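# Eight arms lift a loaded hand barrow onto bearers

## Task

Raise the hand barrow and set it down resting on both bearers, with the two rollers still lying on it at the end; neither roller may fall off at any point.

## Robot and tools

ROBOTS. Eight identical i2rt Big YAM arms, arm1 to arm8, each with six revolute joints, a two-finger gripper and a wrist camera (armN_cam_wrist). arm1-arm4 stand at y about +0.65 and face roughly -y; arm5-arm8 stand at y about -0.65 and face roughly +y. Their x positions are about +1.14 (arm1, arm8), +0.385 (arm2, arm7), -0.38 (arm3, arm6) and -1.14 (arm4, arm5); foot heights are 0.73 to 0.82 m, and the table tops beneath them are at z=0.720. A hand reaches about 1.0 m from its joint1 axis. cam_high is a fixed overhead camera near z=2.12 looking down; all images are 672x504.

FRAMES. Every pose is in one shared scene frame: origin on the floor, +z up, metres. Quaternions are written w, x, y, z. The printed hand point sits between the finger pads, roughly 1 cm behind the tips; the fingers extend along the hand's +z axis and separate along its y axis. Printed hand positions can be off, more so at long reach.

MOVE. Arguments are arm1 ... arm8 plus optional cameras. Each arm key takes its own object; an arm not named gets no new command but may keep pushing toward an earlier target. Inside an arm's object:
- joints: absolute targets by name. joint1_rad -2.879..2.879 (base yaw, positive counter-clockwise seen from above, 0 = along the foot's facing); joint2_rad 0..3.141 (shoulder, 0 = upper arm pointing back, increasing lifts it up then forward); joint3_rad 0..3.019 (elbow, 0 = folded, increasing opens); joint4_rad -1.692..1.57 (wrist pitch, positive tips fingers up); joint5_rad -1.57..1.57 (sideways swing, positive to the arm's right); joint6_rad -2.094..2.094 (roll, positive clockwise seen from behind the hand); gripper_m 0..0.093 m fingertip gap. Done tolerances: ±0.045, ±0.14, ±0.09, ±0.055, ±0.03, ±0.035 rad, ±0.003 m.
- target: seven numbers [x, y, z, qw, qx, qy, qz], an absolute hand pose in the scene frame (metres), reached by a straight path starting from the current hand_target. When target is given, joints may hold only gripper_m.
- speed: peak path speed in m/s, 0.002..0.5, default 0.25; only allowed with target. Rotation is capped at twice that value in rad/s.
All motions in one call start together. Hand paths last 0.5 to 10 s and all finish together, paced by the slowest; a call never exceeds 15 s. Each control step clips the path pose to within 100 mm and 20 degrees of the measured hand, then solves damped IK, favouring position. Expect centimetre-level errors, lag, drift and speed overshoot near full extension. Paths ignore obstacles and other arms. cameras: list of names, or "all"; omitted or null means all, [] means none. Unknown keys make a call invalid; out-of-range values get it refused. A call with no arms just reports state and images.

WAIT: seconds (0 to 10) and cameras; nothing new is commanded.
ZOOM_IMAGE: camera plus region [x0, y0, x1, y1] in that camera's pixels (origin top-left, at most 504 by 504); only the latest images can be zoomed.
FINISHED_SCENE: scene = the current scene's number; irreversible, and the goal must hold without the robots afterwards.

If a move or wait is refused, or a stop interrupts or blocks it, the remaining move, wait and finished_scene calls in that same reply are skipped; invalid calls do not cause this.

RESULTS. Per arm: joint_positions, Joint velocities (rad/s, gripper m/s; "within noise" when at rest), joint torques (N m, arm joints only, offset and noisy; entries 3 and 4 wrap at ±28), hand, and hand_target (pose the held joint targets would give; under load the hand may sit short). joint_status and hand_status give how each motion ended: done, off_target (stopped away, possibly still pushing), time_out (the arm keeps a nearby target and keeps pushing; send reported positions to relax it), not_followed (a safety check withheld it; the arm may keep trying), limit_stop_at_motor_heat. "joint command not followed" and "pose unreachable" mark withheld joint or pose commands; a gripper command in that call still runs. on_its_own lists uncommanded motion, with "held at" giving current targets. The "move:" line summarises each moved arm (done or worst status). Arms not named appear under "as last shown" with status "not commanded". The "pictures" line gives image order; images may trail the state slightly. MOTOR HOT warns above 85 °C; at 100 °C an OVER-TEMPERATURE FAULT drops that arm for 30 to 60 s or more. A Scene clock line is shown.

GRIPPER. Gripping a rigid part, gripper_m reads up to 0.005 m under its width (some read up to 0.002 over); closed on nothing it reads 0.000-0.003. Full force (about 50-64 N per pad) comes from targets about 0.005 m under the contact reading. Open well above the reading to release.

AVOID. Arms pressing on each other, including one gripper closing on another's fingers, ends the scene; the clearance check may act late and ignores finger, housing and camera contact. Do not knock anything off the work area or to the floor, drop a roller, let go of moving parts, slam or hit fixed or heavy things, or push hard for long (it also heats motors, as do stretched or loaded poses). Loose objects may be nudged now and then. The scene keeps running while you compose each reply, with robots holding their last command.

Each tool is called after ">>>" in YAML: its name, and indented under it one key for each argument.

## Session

>>> move:
  cameras: ["cam_high", "arm2_cam_wrist", "arm3_cam_wrist", "arm6_cam_wrist", "arm7_cam_wrist"]

>>> zoom_image:
  camera: "cam_high"
  region: [150, 170, 510, 330]

Scene clock: 0.00 s.
Joint torques (N m): no reading
Heat: arm1: hottest joint1_rad 32 °C; arm2: hottest joint3_rad 32 °C; arm3: hottest gripper 30 °C; arm4: hottest joint2_rad 29 °C; arm5: hottest joint5_rad 31 °C; arm6: hottest joint3_rad 30 °C; arm7: hottest joint1_rad 33 °C; arm8: hottest joint3_rad 34 °C.
Joint velocities: within noise
arm1.joint_positions: joint1_rad=-0.216 joint2_rad=+0.579 joint3_rad=+1.344 joint4_rad=-1.172 joint5_rad=+0.193 joint6_rad=+0.475 gripper_m=+0.09396
arm1.joint_status: not commanded
arm1.hand: x=+1.0602 y=+0.4202 z=+1.3353 quat_wxyz=(-0.387, -0.774, -0.315, +0.391) (m; scene frame)
arm1.hand_target: x=+1.0607 y=+0.4232 z=+1.3481 quat_wxyz=(-0.396, -0.767, -0.311, +0.397) (m; scene frame)
arm1.hand_status: not commanded
arm2.joint_positions: joint1_rad=+0.216 joint2_rad=+0.553 joint3_rad=+1.363 joint4_rad=-1.376 joint5_rad=-0.156 joint6_rad=-0.086 gripper_m=+0.09396
arm2.joint_status: not commanded
arm2.hand: x=+0.4633 y=+0.4558 z=+1.2615 quat_wxyz=(-0.411, -0.472, -0.736, +0.256) (m; scene frame)
arm2.hand_target: x=+0.4628 y=+0.4578 z=+1.2738 quat_wxyz=(-0.420, -0.468, -0.731, +0.265) (m; scene frame)
arm2.hand_status: not commanded
arm3.joint_positions: joint1_rad=-0.198 joint2_rad=+0.482 joint3_rad=+1.410 joint4_rad=-1.279 joint5_rad=-0.194 joint6_rad=+0.371 gripper_m=+0.09396
arm3.joint_status: not commanded
arm3.hand: x=-0.3720 y=+0.4680 z=+1.4070 quat_wxyz=(-0.492, -0.682, -0.458, +0.288) (m; scene frame)
arm3.hand_target: x=-0.3715 y=+0.4716 z=+1.4175 quat_wxyz=(-0.499, -0.676, -0.456, +0.295) (m; scene frame)
arm3.hand_status: not commanded
arm4.joint_positions: joint1_rad=-0.209 joint2_rad=+0.473 joint3_rad=+1.419 joint4_rad=-1.501 joint5_rad=-0.126 joint6_rad=+0.495 gripper_m=+0.09396
arm4.joint_status: not commanded
arm4.hand: x=-1.1530 y=+0.5028 z=+1.3210 quat_wxyz=(-0.415, -0.786, -0.380, +0.257) (m; scene frame)
arm4.hand_target: x=-1.1523 y=+0.5051 z=+1.3305 quat_wxyz=(-0.423, -0.780, -0.379, +0.263) (m; scene frame)
arm4.hand_status: not commanded
arm5.joint_positions: joint1_rad=-0.381 joint2_rad=+0.544 joint3_rad=+1.345 joint4_rad=-1.334 joint5_rad=+0.049 joint6_rad=+0.479 gripper_m=+0.09396
arm5.joint_status: not commanded
arm5.hand: x=-1.0637 y=-0.4476 z=+1.3506 quat_wxyz=(-0.338, +0.307, -0.816, -0.356) (m; scene frame)
arm5.hand_target: x=-1.0645 y=-0.4501 z=+1.3595 quat_wxyz=(-0.344, +0.305, -0.811, -0.363) (m; scene frame)
arm5.hand_status: not commanded
arm6.joint_positions: joint1_rad=-0.421 joint2_rad=+0.463 joint3_rad=+1.379 joint4_rad=-1.390 joint5_rad=+0.052 joint6_rad=+0.017 gripper_m=+0.09396
arm6.joint_status: not commanded
arm6.hand: x=-0.3010 y=-0.5082 z=+1.3060 quat_wxyz=(-0.452, +0.428, -0.738, -0.261) (m; scene frame)
arm6.hand_target: x=-0.3025 y=-0.5113 z=+1.3153 quat_wxyz=(-0.461, +0.425, -0.733, -0.266) (m; scene frame)
arm6.hand_status: not commanded
arm7.joint_positions: joint1_rad=-0.301 joint2_rad=+0.492 joint3_rad=+1.391 joint4_rad=-1.365 joint5_rad=+0.218 joint6_rad=+0.174 gripper_m=+0.09396
arm7.joint_status: not commanded
arm7.hand: x=+0.4776 y=-0.4966 z=+1.3046 quat_wxyz=(-0.454, +0.386, -0.755, -0.274) (m; scene frame)
arm7.hand_target: x=+0.4766 y=-0.5000 z=+1.3158 quat_wxyz=(-0.462, +0.381, -0.750, -0.282) (m; scene frame)
arm7.hand_status: not commanded
arm8.joint_positions: joint1_rad=+0.241 joint2_rad=+0.523 joint3_rad=+1.419 joint4_rad=-1.420 joint5_rad=-0.286 joint6_rad=+0.051 gripper_m=+0.09396
arm8.joint_status: not commanded
arm8.hand: x=+1.0612 y=-0.4863 z=+1.2935 quat_wxyz=(-0.202, +0.700, -0.505, -0.463) (m; scene frame)
arm8.hand_target: x=+1.0618 y=-0.4892 z=+1.3063 quat_wxyz=(-0.210, +0.696, -0.498, -0.473) (m; scene frame)
arm8.hand_status: not commanded
pictures: arm2_cam_wrist, arm3_cam_wrist, arm6_cam_wrist, arm7_cam_wrist, cam_high
camera_calibration:
arm2_cam_wrist: T_world_to_cam=[[-0.905603, -0.423928, -0.01299, 0.629709], [-0.38937, 0.843143, -0.370812, 0.264673], [0.16815, -0.33075, -0.928617, 1.37024], [0, 0, 0, 1]] pos_world=[0.442916, 0.497001, 1.37875]
arm3_cam_wrist: T_world_to_cam=[[-0.912124, 0.0967977, -0.398322, 0.176076], [0.302048, 0.815641, -0.493454, 0.429922], [0.277122, -0.570403, -0.773203, 1.58275], [0, 0, 0, 1]] pos_world=[-0.407869, 0.535099, 1.50607]
arm6_cam_wrist: T_world_to_cam=[[0.864449, -0.502341, -0.0195328, 0.0322763], [-0.453281, -0.762044, -0.462412, 0.0847214], [0.217404, 0.408586, -0.88645, 1.55875], [0, 0, 0, 1]] pos_world=[-0.328376, -0.556107, 1.42156]
arm7_cam_wrist: T_world_to_cam=[[0.827228, -0.559453, -0.0520168, -0.605748], [-0.513541, -0.715271, -0.473986, 0.513458], [0.227966, 0.418807, -0.878995, 1.37255], [0, 0, 0, 1]] pos_world=[0.451878, -0.54646, 1.41833]

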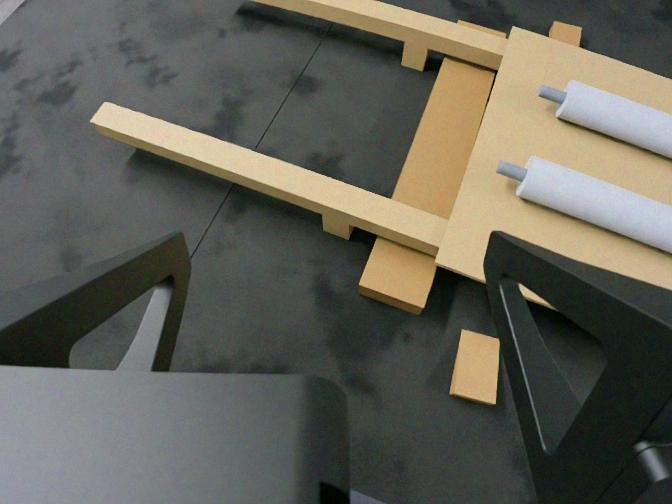

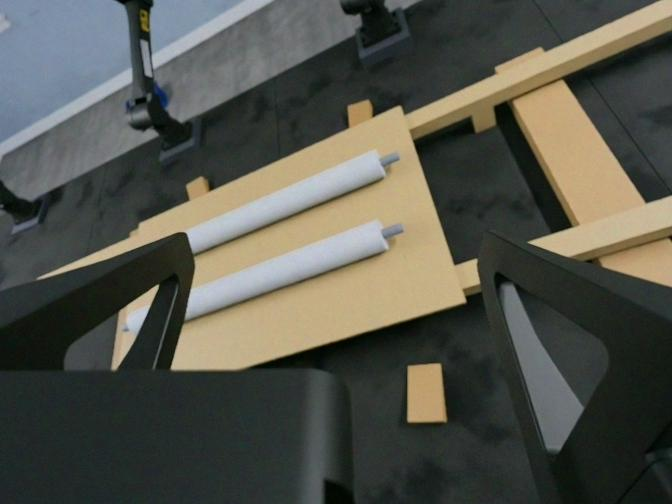

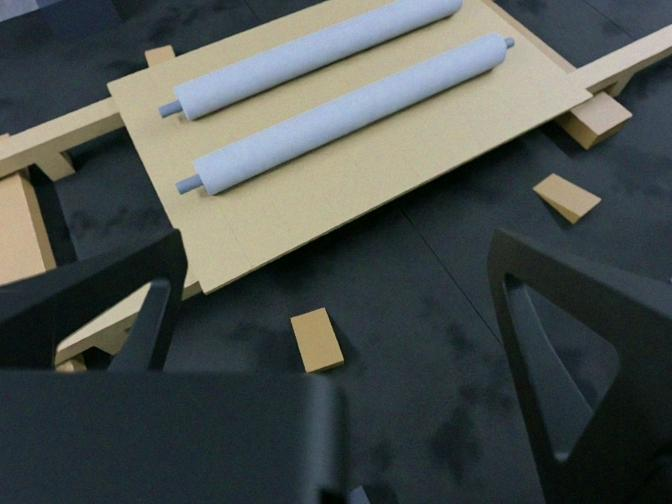

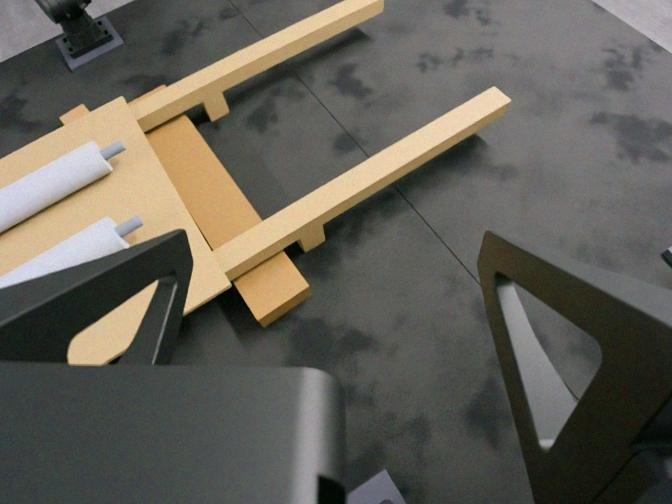

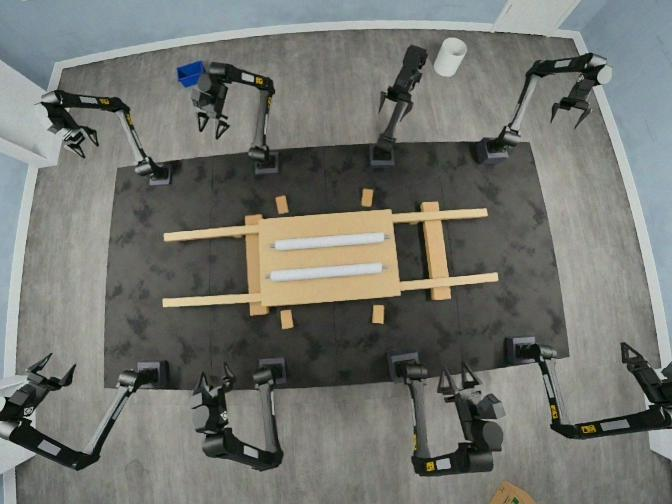

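Scaled by 1.400 from the camera's 672x504 image, which has a finer 960x720 frame.

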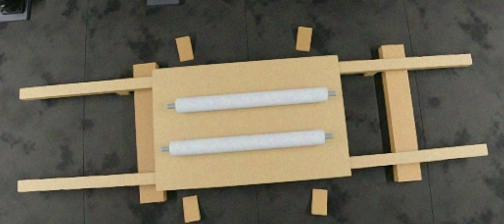

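>>> move:
  arm1: {"target": [0.86, 0.202, 0.94, 0, 1, 0, 0], "speed": 0.35, "joints": {"gripper_m": 0.09}}
  arm8: {"target": [0.86, -0.180, 0.94, 0, 1, 0, 0], "speed": 0.35, "joints": {"gripper_m": 0.09}}
  arm4: {"target": [-0.84, 0.190, 0.94, 0, 0, 1, 0], "speed": 0.35, "joints": {"gripper_m": 0.09}}
  arm5: {"target": [-0.84, -0.198, 0.94, 0, 0, 1, 0], "speed": 0.35, "joints": {"gripper_m": 0.09}}
  cameras: ["cam_high", "arm1_cam_wrist", "arm4_cam_wrist", "arm5_cam_wrist", "arm8_cam_wrist", "arm2_cam_wrist", "arm3_cam_wrist", "arm6_cam_wrist", "arm7_cam_wrist"]

>>> zoom_image:
  camera: "arm2_cam_wrist"
  region: [300, 190, 450, 310]

>>> zoom_image:
  camera: "arm7_cam_wrist"
  region: [200, 220, 350, 340]

>>> zoom_image:
  camera: "arm3_cam_wrist"
  region: [400, 30, 550, 150]

>>> zoom_image:
  camera: "arm6_cam_wrist"
  region: [0, 100, 150, 220]

Scene clock: 16.90 s.
Joint torques (N m): arm1=[-1.49 -17.38 12.52 -0.23 -0.11 0.04] | arm2=[-0.85 2.61 8.53 2.15 -0.14 -0.05] | arm3=[-0.91 3.37 9.05 1.36 -0.16 -0.03] | arm4=[-0.26 -16.73 14.68 -0.13 0.13 -0.15] | arm5=[-1.44 -17.32 11.21 -0.13 -0.1 0.03] | arm6=[0.21 5.95 9.31 2.02 0.03 0.05] | arm7=[-0.03 1.9 9.89 1.72 0.19 0.04] | arm8=[0.62 -14.56 16.18 -0.36 -0.13 -0.07]
Heat: arm1: hottest joint1_rad 32 °C; arm2: hottest joint3_rad 34 °C; arm3: hottest joint3_rad 31 °C; arm4: hottest joint3_rad 30 °C; arm5: hottest joint3_rad 31 °C; arm6: hottest joint3_rad 31 °C; arm7: hottest joint3_rad 34 °C; arm8: hottest joint3_rad 36 °C.
move: arm1 off_target; arm4 off_target; arm5 off_target; arm8 off_target
Joint velocities: within noise
arm1.joint_positions: joint1_rad=-0.570 joint2_rad=+1.743 joint3_rad=+1.503 joint4_rad=-1.354 joint5_rad=+0.002 joint6_rad=+1.004 gripper_m=+0.09008
arm1.joint_status: all done
arm1.hand: x=+0.8705 y=+0.2118 z=+0.9243 quat_wxyz=(+0.014, -1.000, -0.010, -0.007) (m; scene frame)
arm1.hand_target: x=+0.8604 y=+0.2026 z=+0.9400 quat_wxyz=(+0.000, -1.000, +0.000, +0.000) (m; scene frame)
arm1.hand_status: off_target (0.021 m and 2.1 deg from the pose sent, 0.494 m and 78.7 deg at the start)
arm2, arm3, arm6, arm7: as last shown
arm4.joint_positions: joint1_rad=+0.610 joint2_rad=+1.796 joint3_rad=+1.554 joint4_rad=-1.365 joint5_rad=-0.006 joint6_rad=-0.984 gripper_m=+0.09012
arm4.joint_status: all done
arm4.hand: x=-0.8506 y=+0.2036 z=+0.9204 quat_wxyz=(+0.010, -0.008, -1.000, -0.018) (m; scene frame)
arm4.hand_target: x=-0.8406 y=+0.1909 z=+0.9402 quat_wxyz=(+0.000, +0.000, -1.000, +0.001) (m; scene frame)
arm4.hand_status: off_target (0.026 m and 2.6 deg from the pose sent, 0.584 m and 135.3 deg at the start)
arm5.joint_positions: joint1_rad=-0.623 joint2_rad=+1.780 joint3_rad=+1.472 joint4_rad=-1.260 joint5_rad=+0.001 joint6_rad=+0.967 gripper_m=+0.09008
arm5.joint_status: all done
arm5.hand: x=-0.8518 y=-0.2066 z=+0.9366 quat_wxyz=(+0.002, +0.009, -1.000, +0.005) (m; scene frame)
arm5.hand_target: x=-0.8402 y=-0.1983 z=+0.9402 quat_wxyz=(+0.000, +0.000, -1.000, +0.000) (m; scene frame)
arm5.hand_status: off_target (0.015 m and 1.2 deg from the pose sent, 0.530 m and 70.7 deg at the start)
arm8.joint_positions: joint1_rad=+0.572 joint2_rad=+1.775 joint3_rad=+1.625 joint4_rad=-1.466 joint5_rad=-0.001 joint6_rad=-1.014 gripper_m=+0.09009
arm8.joint_status: all done
arm8.hand: x=+0.8742 y=-0.1950 z=+0.9162 quat_wxyz=(+0.024, +1.000, -0.009, +0.014) (m; scene frame)
arm8.hand_target: x=+0.8607 y=-0.1815 z=+0.9402 quat_wxyz=(+0.000, +1.000, +0.000, +0.000) (m; scene frame)
arm8.hand_status: off_target (0.031 m and 3.4 deg from the pose sent, 0.509 m and 91.1 deg at the start)
pictures: arm1_cam_wrist, arm2_cam_wrist, arm3_cam_wrist, arm4_cam_wrist, arm5_cam_wrist, arm6_cam_wrist, arm7_cam_wrist, arm8_cam_wrist, cam_high
camera_calibration:
arm1_cam_wrist: T_world_to_cam=[[-0.0119454, 0.999679, 0.0223637, -0.220894], [0.807448, -0.00354879, 0.589929, -1.24196], [0.589818, 0.0251045, -0.807146, 0.355514], [0, 0, 0, 1]] pos_world=[0.79049, 0.207491, 1.02456]
arm2_cam_wrist: T_world_to_cam=[[-0.905603, -0.423928, -0.01299, 0.629709], [-0.38937, 0.843143, -0.370812, 0.264673], [0.16815, -0.33075, -0.928617, 1.37024], [0, 0, 0, 1]] pos_world=[0.442916, 0.497001, 1.37875]
arm3_cam_wrist: T_world_to_cam=[[-0.912124, 0.0967977, -0.398322, 0.176076], [0.302048, 0.815641, -0.493454, 0.429922], [0.277122, -0.570403, -0.773203, 1.58275], [0, 0, 0, 1]] pos_world=[-0.407869, 0.535099, 1.50607]
arm4_cam_wrist: T_world_to_cam=[[-0.0382228, -0.998534, -0.0383352, 0.209456], [-0.804707, 0.00801345, 0.593618, -1.22737], [-0.592441, 0.0535383, -0.803833, 0.352185], [0, 0, 0, 1]] pos_world=[-0.771015, 0.200129, 1.01971]
arm5_cam_wrist: T_world_to_cam=[[0.0191502, -0.999811, -0.00349145, -0.186338], [-0.807566, -0.0175267, 0.589517, -1.23955], [-0.589466, -0.00846981, -0.807749, 0.377088], [0, 0, 0, 1]] pos_world=[-0.77517, -0.204835, 1.03468]
arm6_cam_wrist: T_world_to_cam=[[0.864449, -0.502341, -0.0195328, 0.0322763], [-0.453281, -0.762044, -0.462412, 0.0847214], [0.217404, 0.408586, -0.88645, 1.55875], [0, 0, 0, 1]] pos_world=[-0.328376, -0.556107, 1.42156]
arm7_cam_wrist: T_world_to_cam=[[0.827228, -0.559453, -0.0520168, -0.605748], [-0.513541, -0.715271, -0.473986, 0.513458], [0.227966, 0.418807, -0.878995, 1.37255], [0, 0, 0, 1]] pos_world=[0.451878, -0.54646, 1.41833]
arm8_cam_wrist: T_world_to_cam=[[0.00456674, 0.998017, -0.062786, 0.248463], [0.800918, 0.0339439, 0.597811, -1.23809], [0.598756, -0.0530165, -0.799175, 0.324378], [0, 0, 0, 1]] pos_world=[0.796249, -0.188747, 1.01498]

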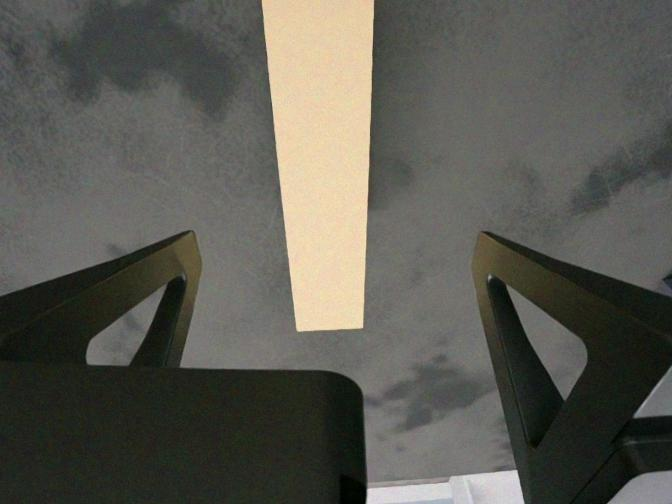

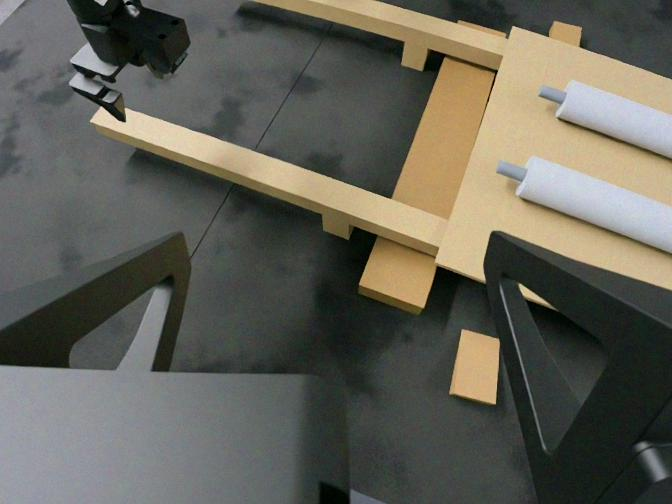

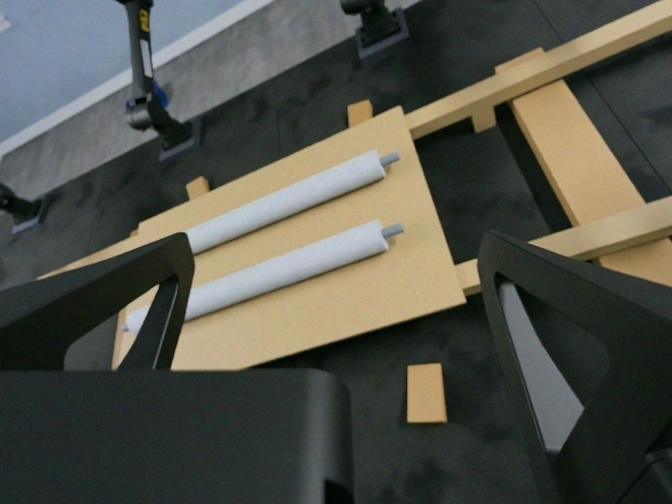

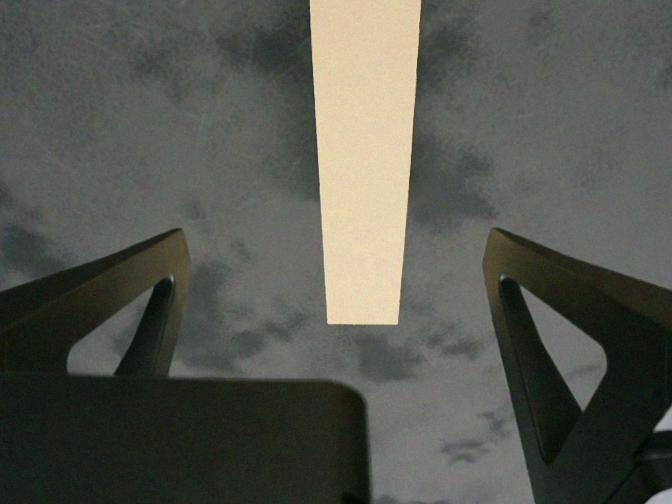

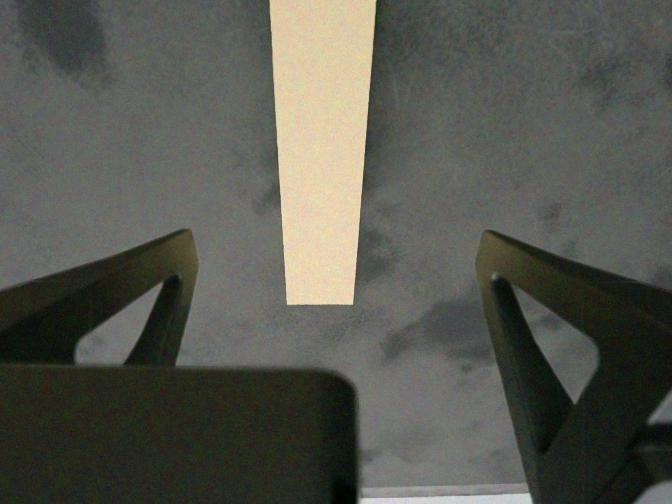

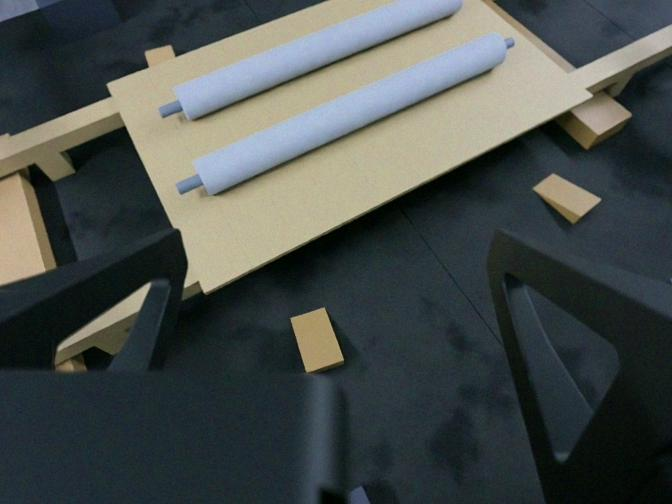

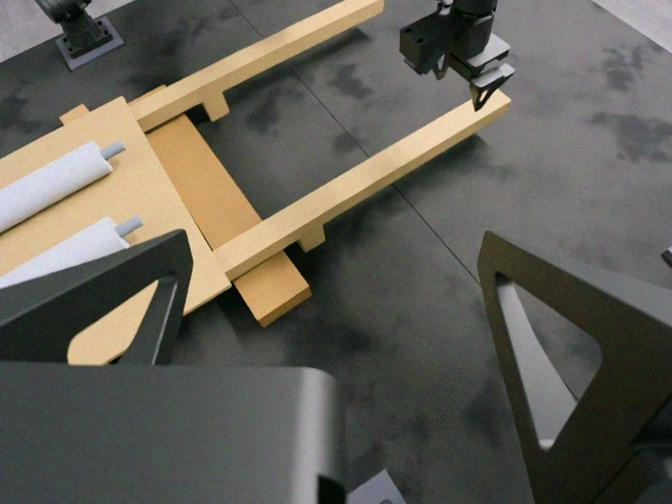

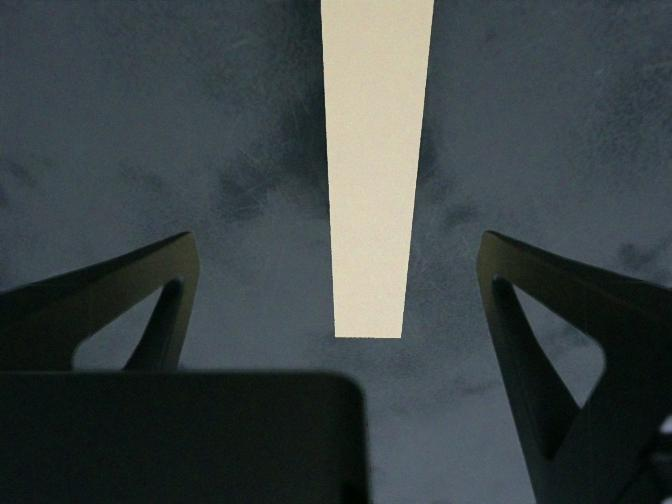

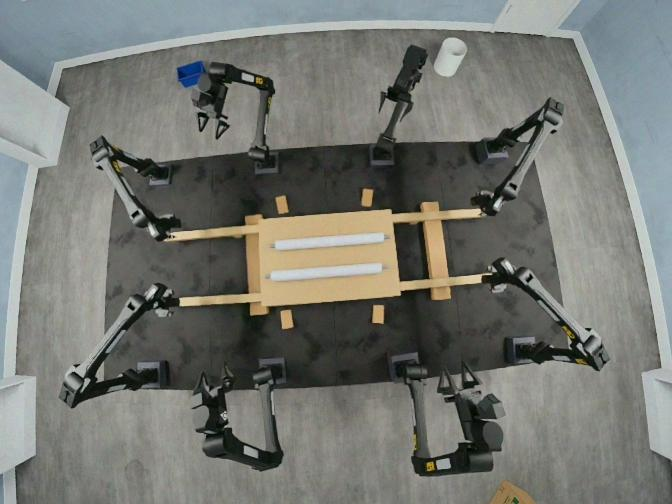

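Scaled by 3.360 from the camera's 672x504 image, which has a finer 960x720 frame.

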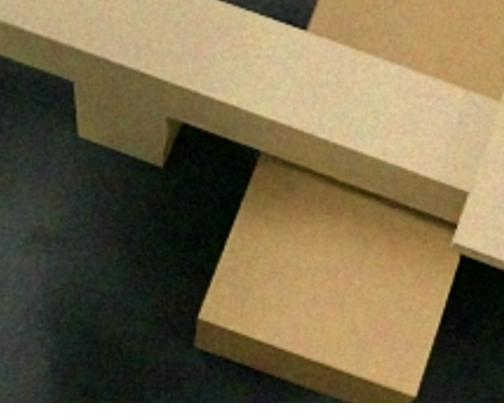

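Scaled by 3.360 from the camera's 672x504 image, which has a finer 960x720 frame.

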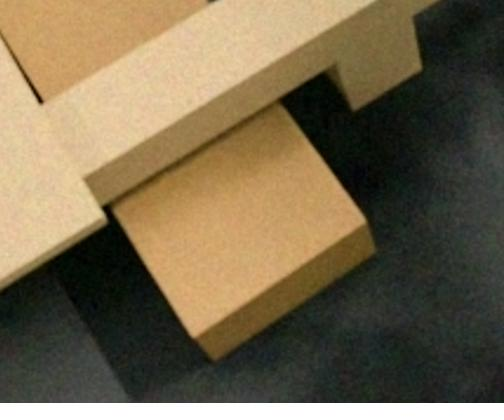

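Scaled by 3.360 from the camera's 672x504 image, which has a finer 960x720 frame.

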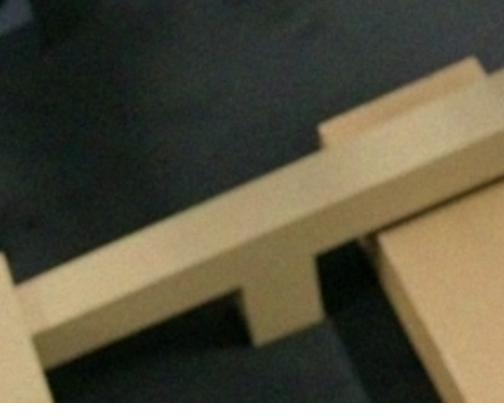

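Scaled by 3.360 from the camera's 672x504 image, which has a finer 960x720 frame.

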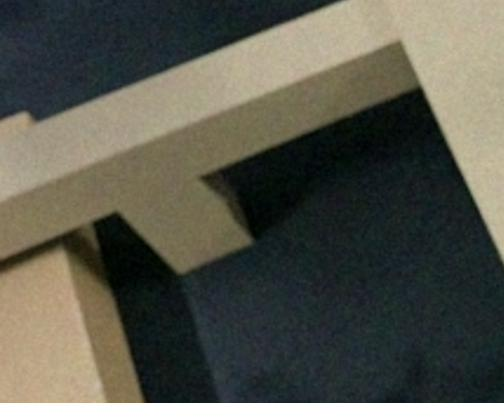

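>>> move:
  arm1: {"target": [0.8475, 0.2065, 0.805, 0, 1, 0, 0], "speed": 0.35}
  arm8: {"target": [0.848, -0.183, 0.8065, 0, 1, 0, 0], "speed": 0.35}
  arm4: {"target": [-0.8305, 0.196, 0.8086, 0, 0, 1, 0], "speed": 0.35}
  arm5: {"target": [-0.8295, -0.2005, 0.798, 0, 0, 1, 0], "speed": 0.35}
  arm2: {"target": [0.485, 0.192, 0.91, 0, 0, 1, 0], "speed": 0.35, "joints": {"gripper_m": 0.09}}
  arm7: {"target": [0.485, -0.165, 0.91, 0, 0, 1, 0], "speed": 0.35, "joints": {"gripper_m": 0.09}}
  arm3: {"target": [-0.463, 0.179, 0.91, 0, 1, 0, 0], "speed": 0.35, "joints": {"gripper_m": 0.09}}
  arm6: {"target": [-0.463, -0.188, 0.91, 0, 1, 0, 0], "speed": 0.35, "joints": {"gripper_m": 0.09}}

Scene clock: 48.67 s.
Joint torques (N m): arm1=[-1.55 -17.32 7.5 1.02 -0.11 -0.15] | arm2=[-0.21 -13.57 11.78 0.49 -0.04 -0.16] | arm3=[-1.44 -13.74 11.44 -0.64 -0.12 0.13] | arm4=[0.03 -17.08 8.05 0.85 0.12 0.08] | arm5=[-0.67 -17.85 6.37 0.58 -0.1 -0.14] | arm6=[0.73 -14.27 12.77 -0.25 0.07 -0.12] | arm7=[-0.67 -13.74 13.55 -0.14 0.03 0.21] | arm8=[0.73 -14.8 9.36 0.36 -0.12 0.08]
Heat: arm1: hottest joint3_rad 36 °C; arm2: hottest joint3_rad 37 °C; arm3: hottest joint3_rad 32 °C; arm4: hottest joint3_rad 34 °C; arm5: hottest joint3_rad 33 °C; arm6: hottest joint3_rad 33 °C; arm7: hottest joint3_rad 36 °C; arm8: hottest joint3_rad 40 °C.
move: arm1 done; arm2 off_target; arm3 off_target; arm4 done; arm5 off_target; arm6 off_target; arm7 off_target; arm8 done
Joint velocities: within noise
arm1.joint_positions: joint1_rad=-0.592 joint2_rad=+1.868 joint3_rad=+1.365 joint4_rad=-1.061 joint5_rad=+0.002 joint6_rad=+1.001 gripper_m=+0.09008
arm1.joint_status: not commanded
arm1.hand: x=+0.8529 y=+0.2059 z=+0.8116 quat_wxyz=(+0.001, -1.000, +0.000, +0.001) (m; scene frame)
arm1.hand_target: x=+0.8476 y=+0.2066 z=+0.8051 quat_wxyz=(+0.000, -1.000, +0.000, +0.000) (m; scene frame)
arm1.hand_status: done (0.009 m and 0.2 deg from the pose sent, 0.122 m and 2.1 deg at the start)
arm2.joint_positions: joint1_rad=+0.168 joint2_rad=+1.573 joint3_rad=+1.308 joint4_rad=-1.365 joint5_rad=-0.003 joint6_rad=-1.341 gripper_m=+0.09007
arm2.joint_status: all done
arm2.hand: x=+0.4775 y=+0.2138 z=+0.8912 quat_wxyz=(+0.005, -0.010, -1.000, -0.029) (m; scene frame)
arm2.hand_target: x=+0.4848 y=+0.1934 z=+0.9104 quat_wxyz=(+0.000, +0.000, -1.000, +0.000) (m; scene frame)
arm2.hand_status: off_target (0.030 m and 3.6 deg from the pose sent, 0.440 m and 85.2 deg at the start)
arm3.joint_positions: joint1_rad=-0.224 joint2_rad=+1.669 joint3_rad=+1.217 joint4_rad=-1.127 joint5_rad=+0.006 joint6_rad=+1.379 gripper_m=+0.09009
arm3.joint_status: all done
arm3.hand: x=-0.4575 y=+0.1941 z=+0.9005 quat_wxyz=(+0.012, -1.000, -0.010, -0.001) (m; scene frame)
arm3.hand_target: x=-0.4630 y=+0.1795 z=+0.9101 quat_wxyz=(+0.000, -1.000, +0.000, +0.000) (m; scene frame)
arm3.hand_status: off_target (0.019 m and 1.8 deg from the pose sent, 0.582 m and 93.9 deg at the start)
arm4.joint_positions: joint1_rad=+0.627 joint2_rad=+1.910 joint3_rad=+1.430 joint4_rad=-1.084 joint5_rad=-0.006 joint6_rad=-0.985 gripper_m=+0.09012
arm4.joint_status: not commanded
arm4.hand: x=-0.8336 y=+0.1939 z=+0.8160 quat_wxyz=(-0.001, +0.001, -1.000, +0.000) (m; scene frame)
arm4.hand_target: x=-0.8306 y=+0.1961 z=+0.8087 quat_wxyz=(+0.000, +0.000, -1.000, +0.000) (m; scene frame)
arm4.hand_status: done (0.008 m and 0.2 deg from the pose sent, 0.114 m and 2.6 deg at the start)
arm5.joint_positions: joint1_rad=-0.640 joint2_rad=+1.944 joint3_rad=+1.375 joint4_rad=-0.959 joint5_rad=+0.001 joint6_rad=+0.965 gripper_m=+0.09008
arm5.joint_status: not commanded
arm5.hand: x=-0.8314 y=-0.1934 z=+0.8180 quat_wxyz=(-0.009, +0.002, -1.000, -0.012) (m; scene frame)
arm5.hand_target: x=-0.8299 y=-0.2009 z=+0.7986 quat_wxyz=(+0.000, +0.000, -1.000, +0.000) (m; scene frame)
arm5.hand_status: off_target (0.021 m and 1.7 deg from the pose sent, 0.140 m and 1.2 deg at the start)
arm6.joint_positions: joint1_rad=+0.206 joint2_rad=+1.595 joint3_rad=+1.278 joint4_rad=-1.284 joint5_rad=+0.001 joint6_rad=-1.387 gripper_m=+0.09010
arm6.joint_status: all done
arm6.hand: x=-0.4586 y=-0.2022 z=+0.8982 quat_wxyz=(+0.013, +1.000, -0.012, +0.000) (m; scene frame)
arm6.hand_target: x=-0.4630 y=-0.1887 z=+0.9101 quat_wxyz=(+0.000, +1.000, +0.000, +0.000) (m; scene frame)
arm6.hand_status: off_target (0.019 m and 2.0 deg from the pose sent, 0.534 m and 129.3 deg at the start)
arm7.joint_positions: joint1_rad=-0.179 joint2_rad=+1.650 joint3_rad=+1.369 joint4_rad=-1.332 joint5_rad=+0.008 joint6_rad=+1.357 gripper_m=+0.09010
arm7.joint_status: all done
arm7.hand: x=+0.4783 y=-0.1834 z=+0.8963 quat_wxyz=(+0.002, +0.011, -1.000, +0.019) (m; scene frame)
arm7.hand_target: x=+0.4849 y=-0.1660 z=+0.9101 quat_wxyz=(+0.000, +0.000, -1.000, +0.000) (m; scene frame)
arm7.hand_status: off_target (0.024 m and 2.5 deg from the pose sent, 0.516 m and 81.9 deg at the start)
arm8.joint_positions: joint1_rad=+0.592 joint2_rad=+1.872 joint3_rad=+1.483 joint4_rad=-1.169 joint5_rad=-0.001 joint6_rad=-1.010 gripper_m=+0.09009
arm8.joint_status: not commanded
arm8.hand: x=+0.8531 y=-0.1810 z=+0.8120 quat_wxyz=(+0.000, +1.000, -0.001, -0.001) (m; scene frame)
arm8.hand_target: x=+0.8481 y=-0.1832 z=+0.8065 quat_wxyz=(+0.000, +1.000, +0.000, +0.000) (m; scene frame)
arm8.hand_status: done (0.008 m and 0.2 deg from the pose sent, 0.113 m and 3.4 deg at the start)
pictures: arm1_cam_wrist, arm2_cam_wrist, arm3_cam_wrist, arm4_cam_wrist, arm5_cam_wrist, arm6_cam_wrist, arm7_cam_wrist, arm8_cam_wrist, cam_high
camera_calibration:
arm1_cam_wrist: T_world_to_cam=[[0.00690951, 0.999971, -0.00307387, -0.208123], [0.816726, -0.00386962, 0.577013, -1.15864], [0.576984, -0.00649739, -0.816729, 0.300191], [0, 0, 0, 1]] pos_world=[0.774528, 0.205584, 0.913088]
arm2_cam_wrist: T_world_to_cam=[[-0.0209509, -0.997915, -0.0610501, 0.278212], [-0.801377, -0.0197494, 0.597834, -0.145135], [-0.597793, 0.0614493, -0.799292, 1.11053], [0, 0, 0, 1]] pos_world=[0.553385, 0.206525, 0.991386]
arm3_cam_wrist: T_world_to_cam=[[-0.0287125, 0.99922, 0.0271101, -0.231212], [0.819485, 0.00800042, 0.573045, -0.137628], [0.572381, 0.0386698, -0.819075, 1.11678], [0, 0, 0, 1]] pos_world=[-0.533077, 0.188947, 0.999861]
arm4_cam_wrist: T_world_to_cam=[[-0.019658, -0.999803, -0.00276716, 0.183146], [-0.81886, 0.0145122, 0.57381, -1.1485], [-0.573656, 0.0135459, -0.818984, 0.314609], [0, 0, 0, 1]] pos_world=[-0.756385, 0.195516, 0.917189]
arm5_cam_wrist: T_world_to_cam=[[0.00477113, -0.999331, -0.036249, -0.158988], [-0.820752, -0.0246216, 0.570754, -1.15], [-0.571265, 0.0270283, -0.82032, 0.325684], [0, 0, 0, 1]] pos_world=[-0.757051, -0.195999, 0.917767]
arm6_cam_wrist: T_world_to_cam=[[0.0451769, 0.998495, -0.0310929, 0.252455], [0.81453, -0.0187981, 0.579817, -0.146613], [0.57836, -0.0515205, -0.814153, 1.11411], [0, 0, 0, 1]] pos_world=[-0.536342, -0.197431, 0.999917]
arm7_cam_wrist: T_world_to_cam=[[0.0282889, -0.998331, 0.0503515, -0.242367], [-0.81056, 0.0065679, 0.585619, -0.131003], [-0.584972, -0.0573794, -0.809021, 1.12121], [0, 0, 0, 1]] pos_world=[0.556548, -0.176768, 0.996005]
arm8_cam_wrist: T_world_to_cam=[[-0.0113611, 0.999844, -0.013502, 0.202034], [0.81822, 0.0170575, 0.574653, -1.15844], [0.574794, -0.00451892, -0.818286, 0.299186], [0, 0, 0, 1]] pos_world=[0.778184, -0.18089, 0.913249]

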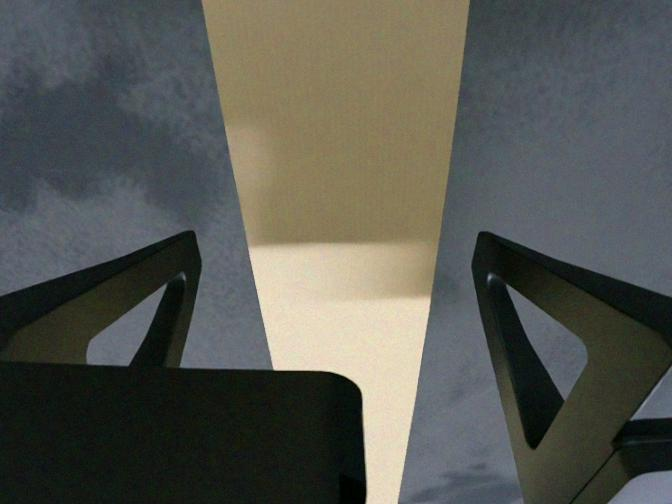

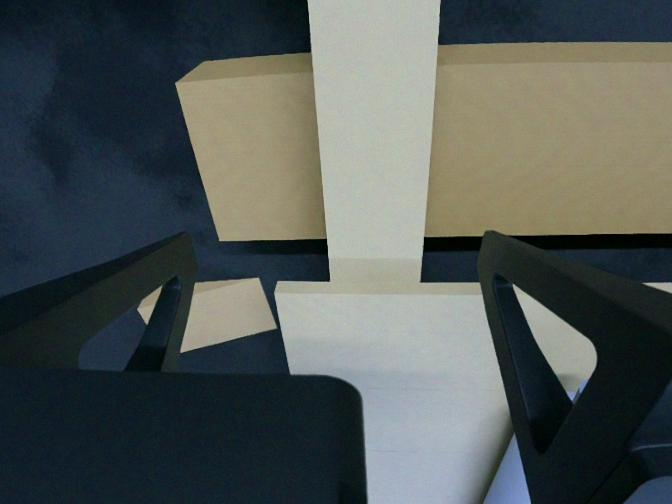

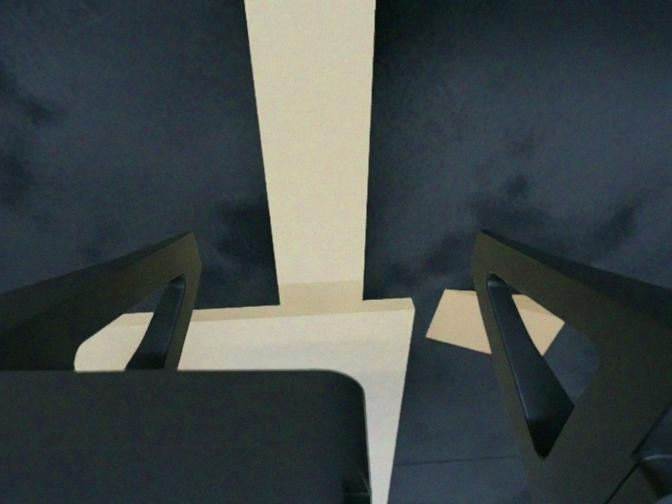

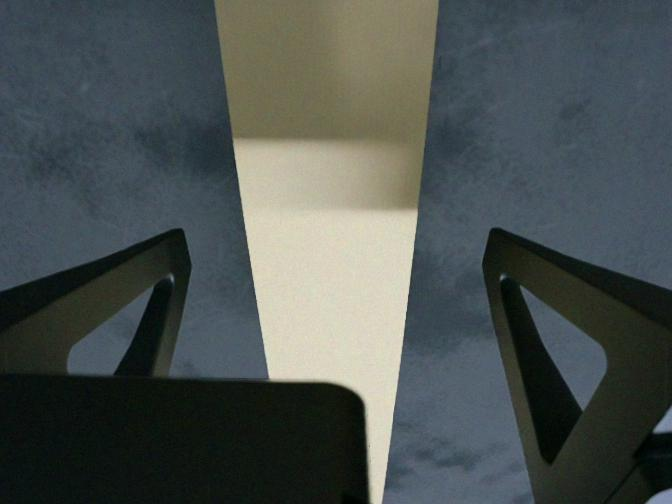

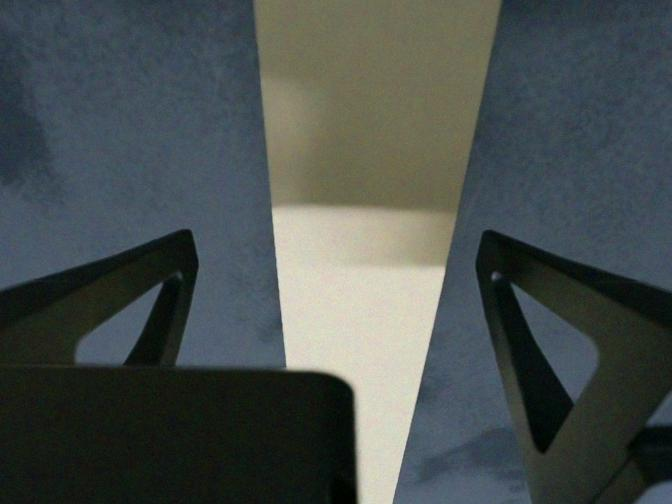

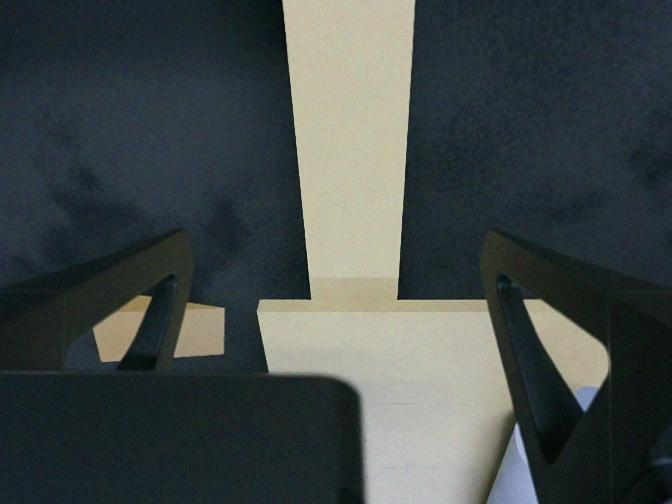

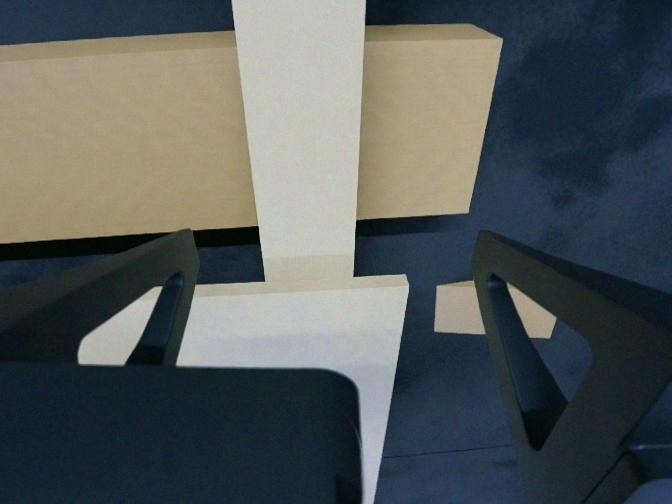

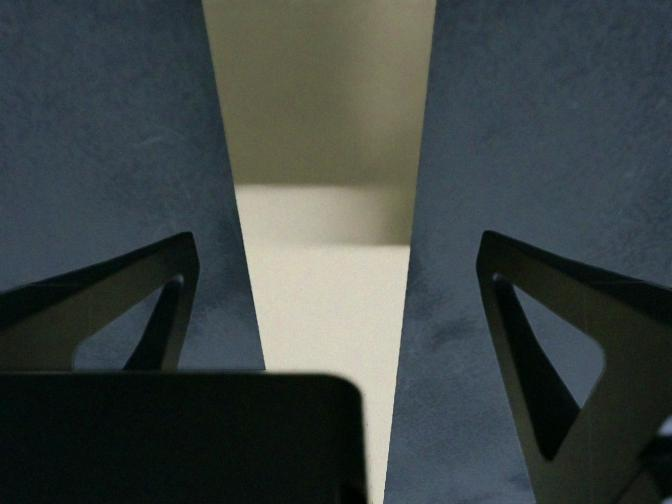

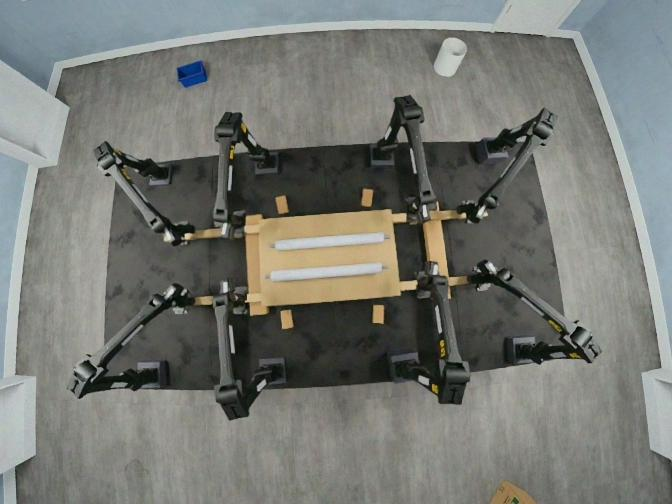

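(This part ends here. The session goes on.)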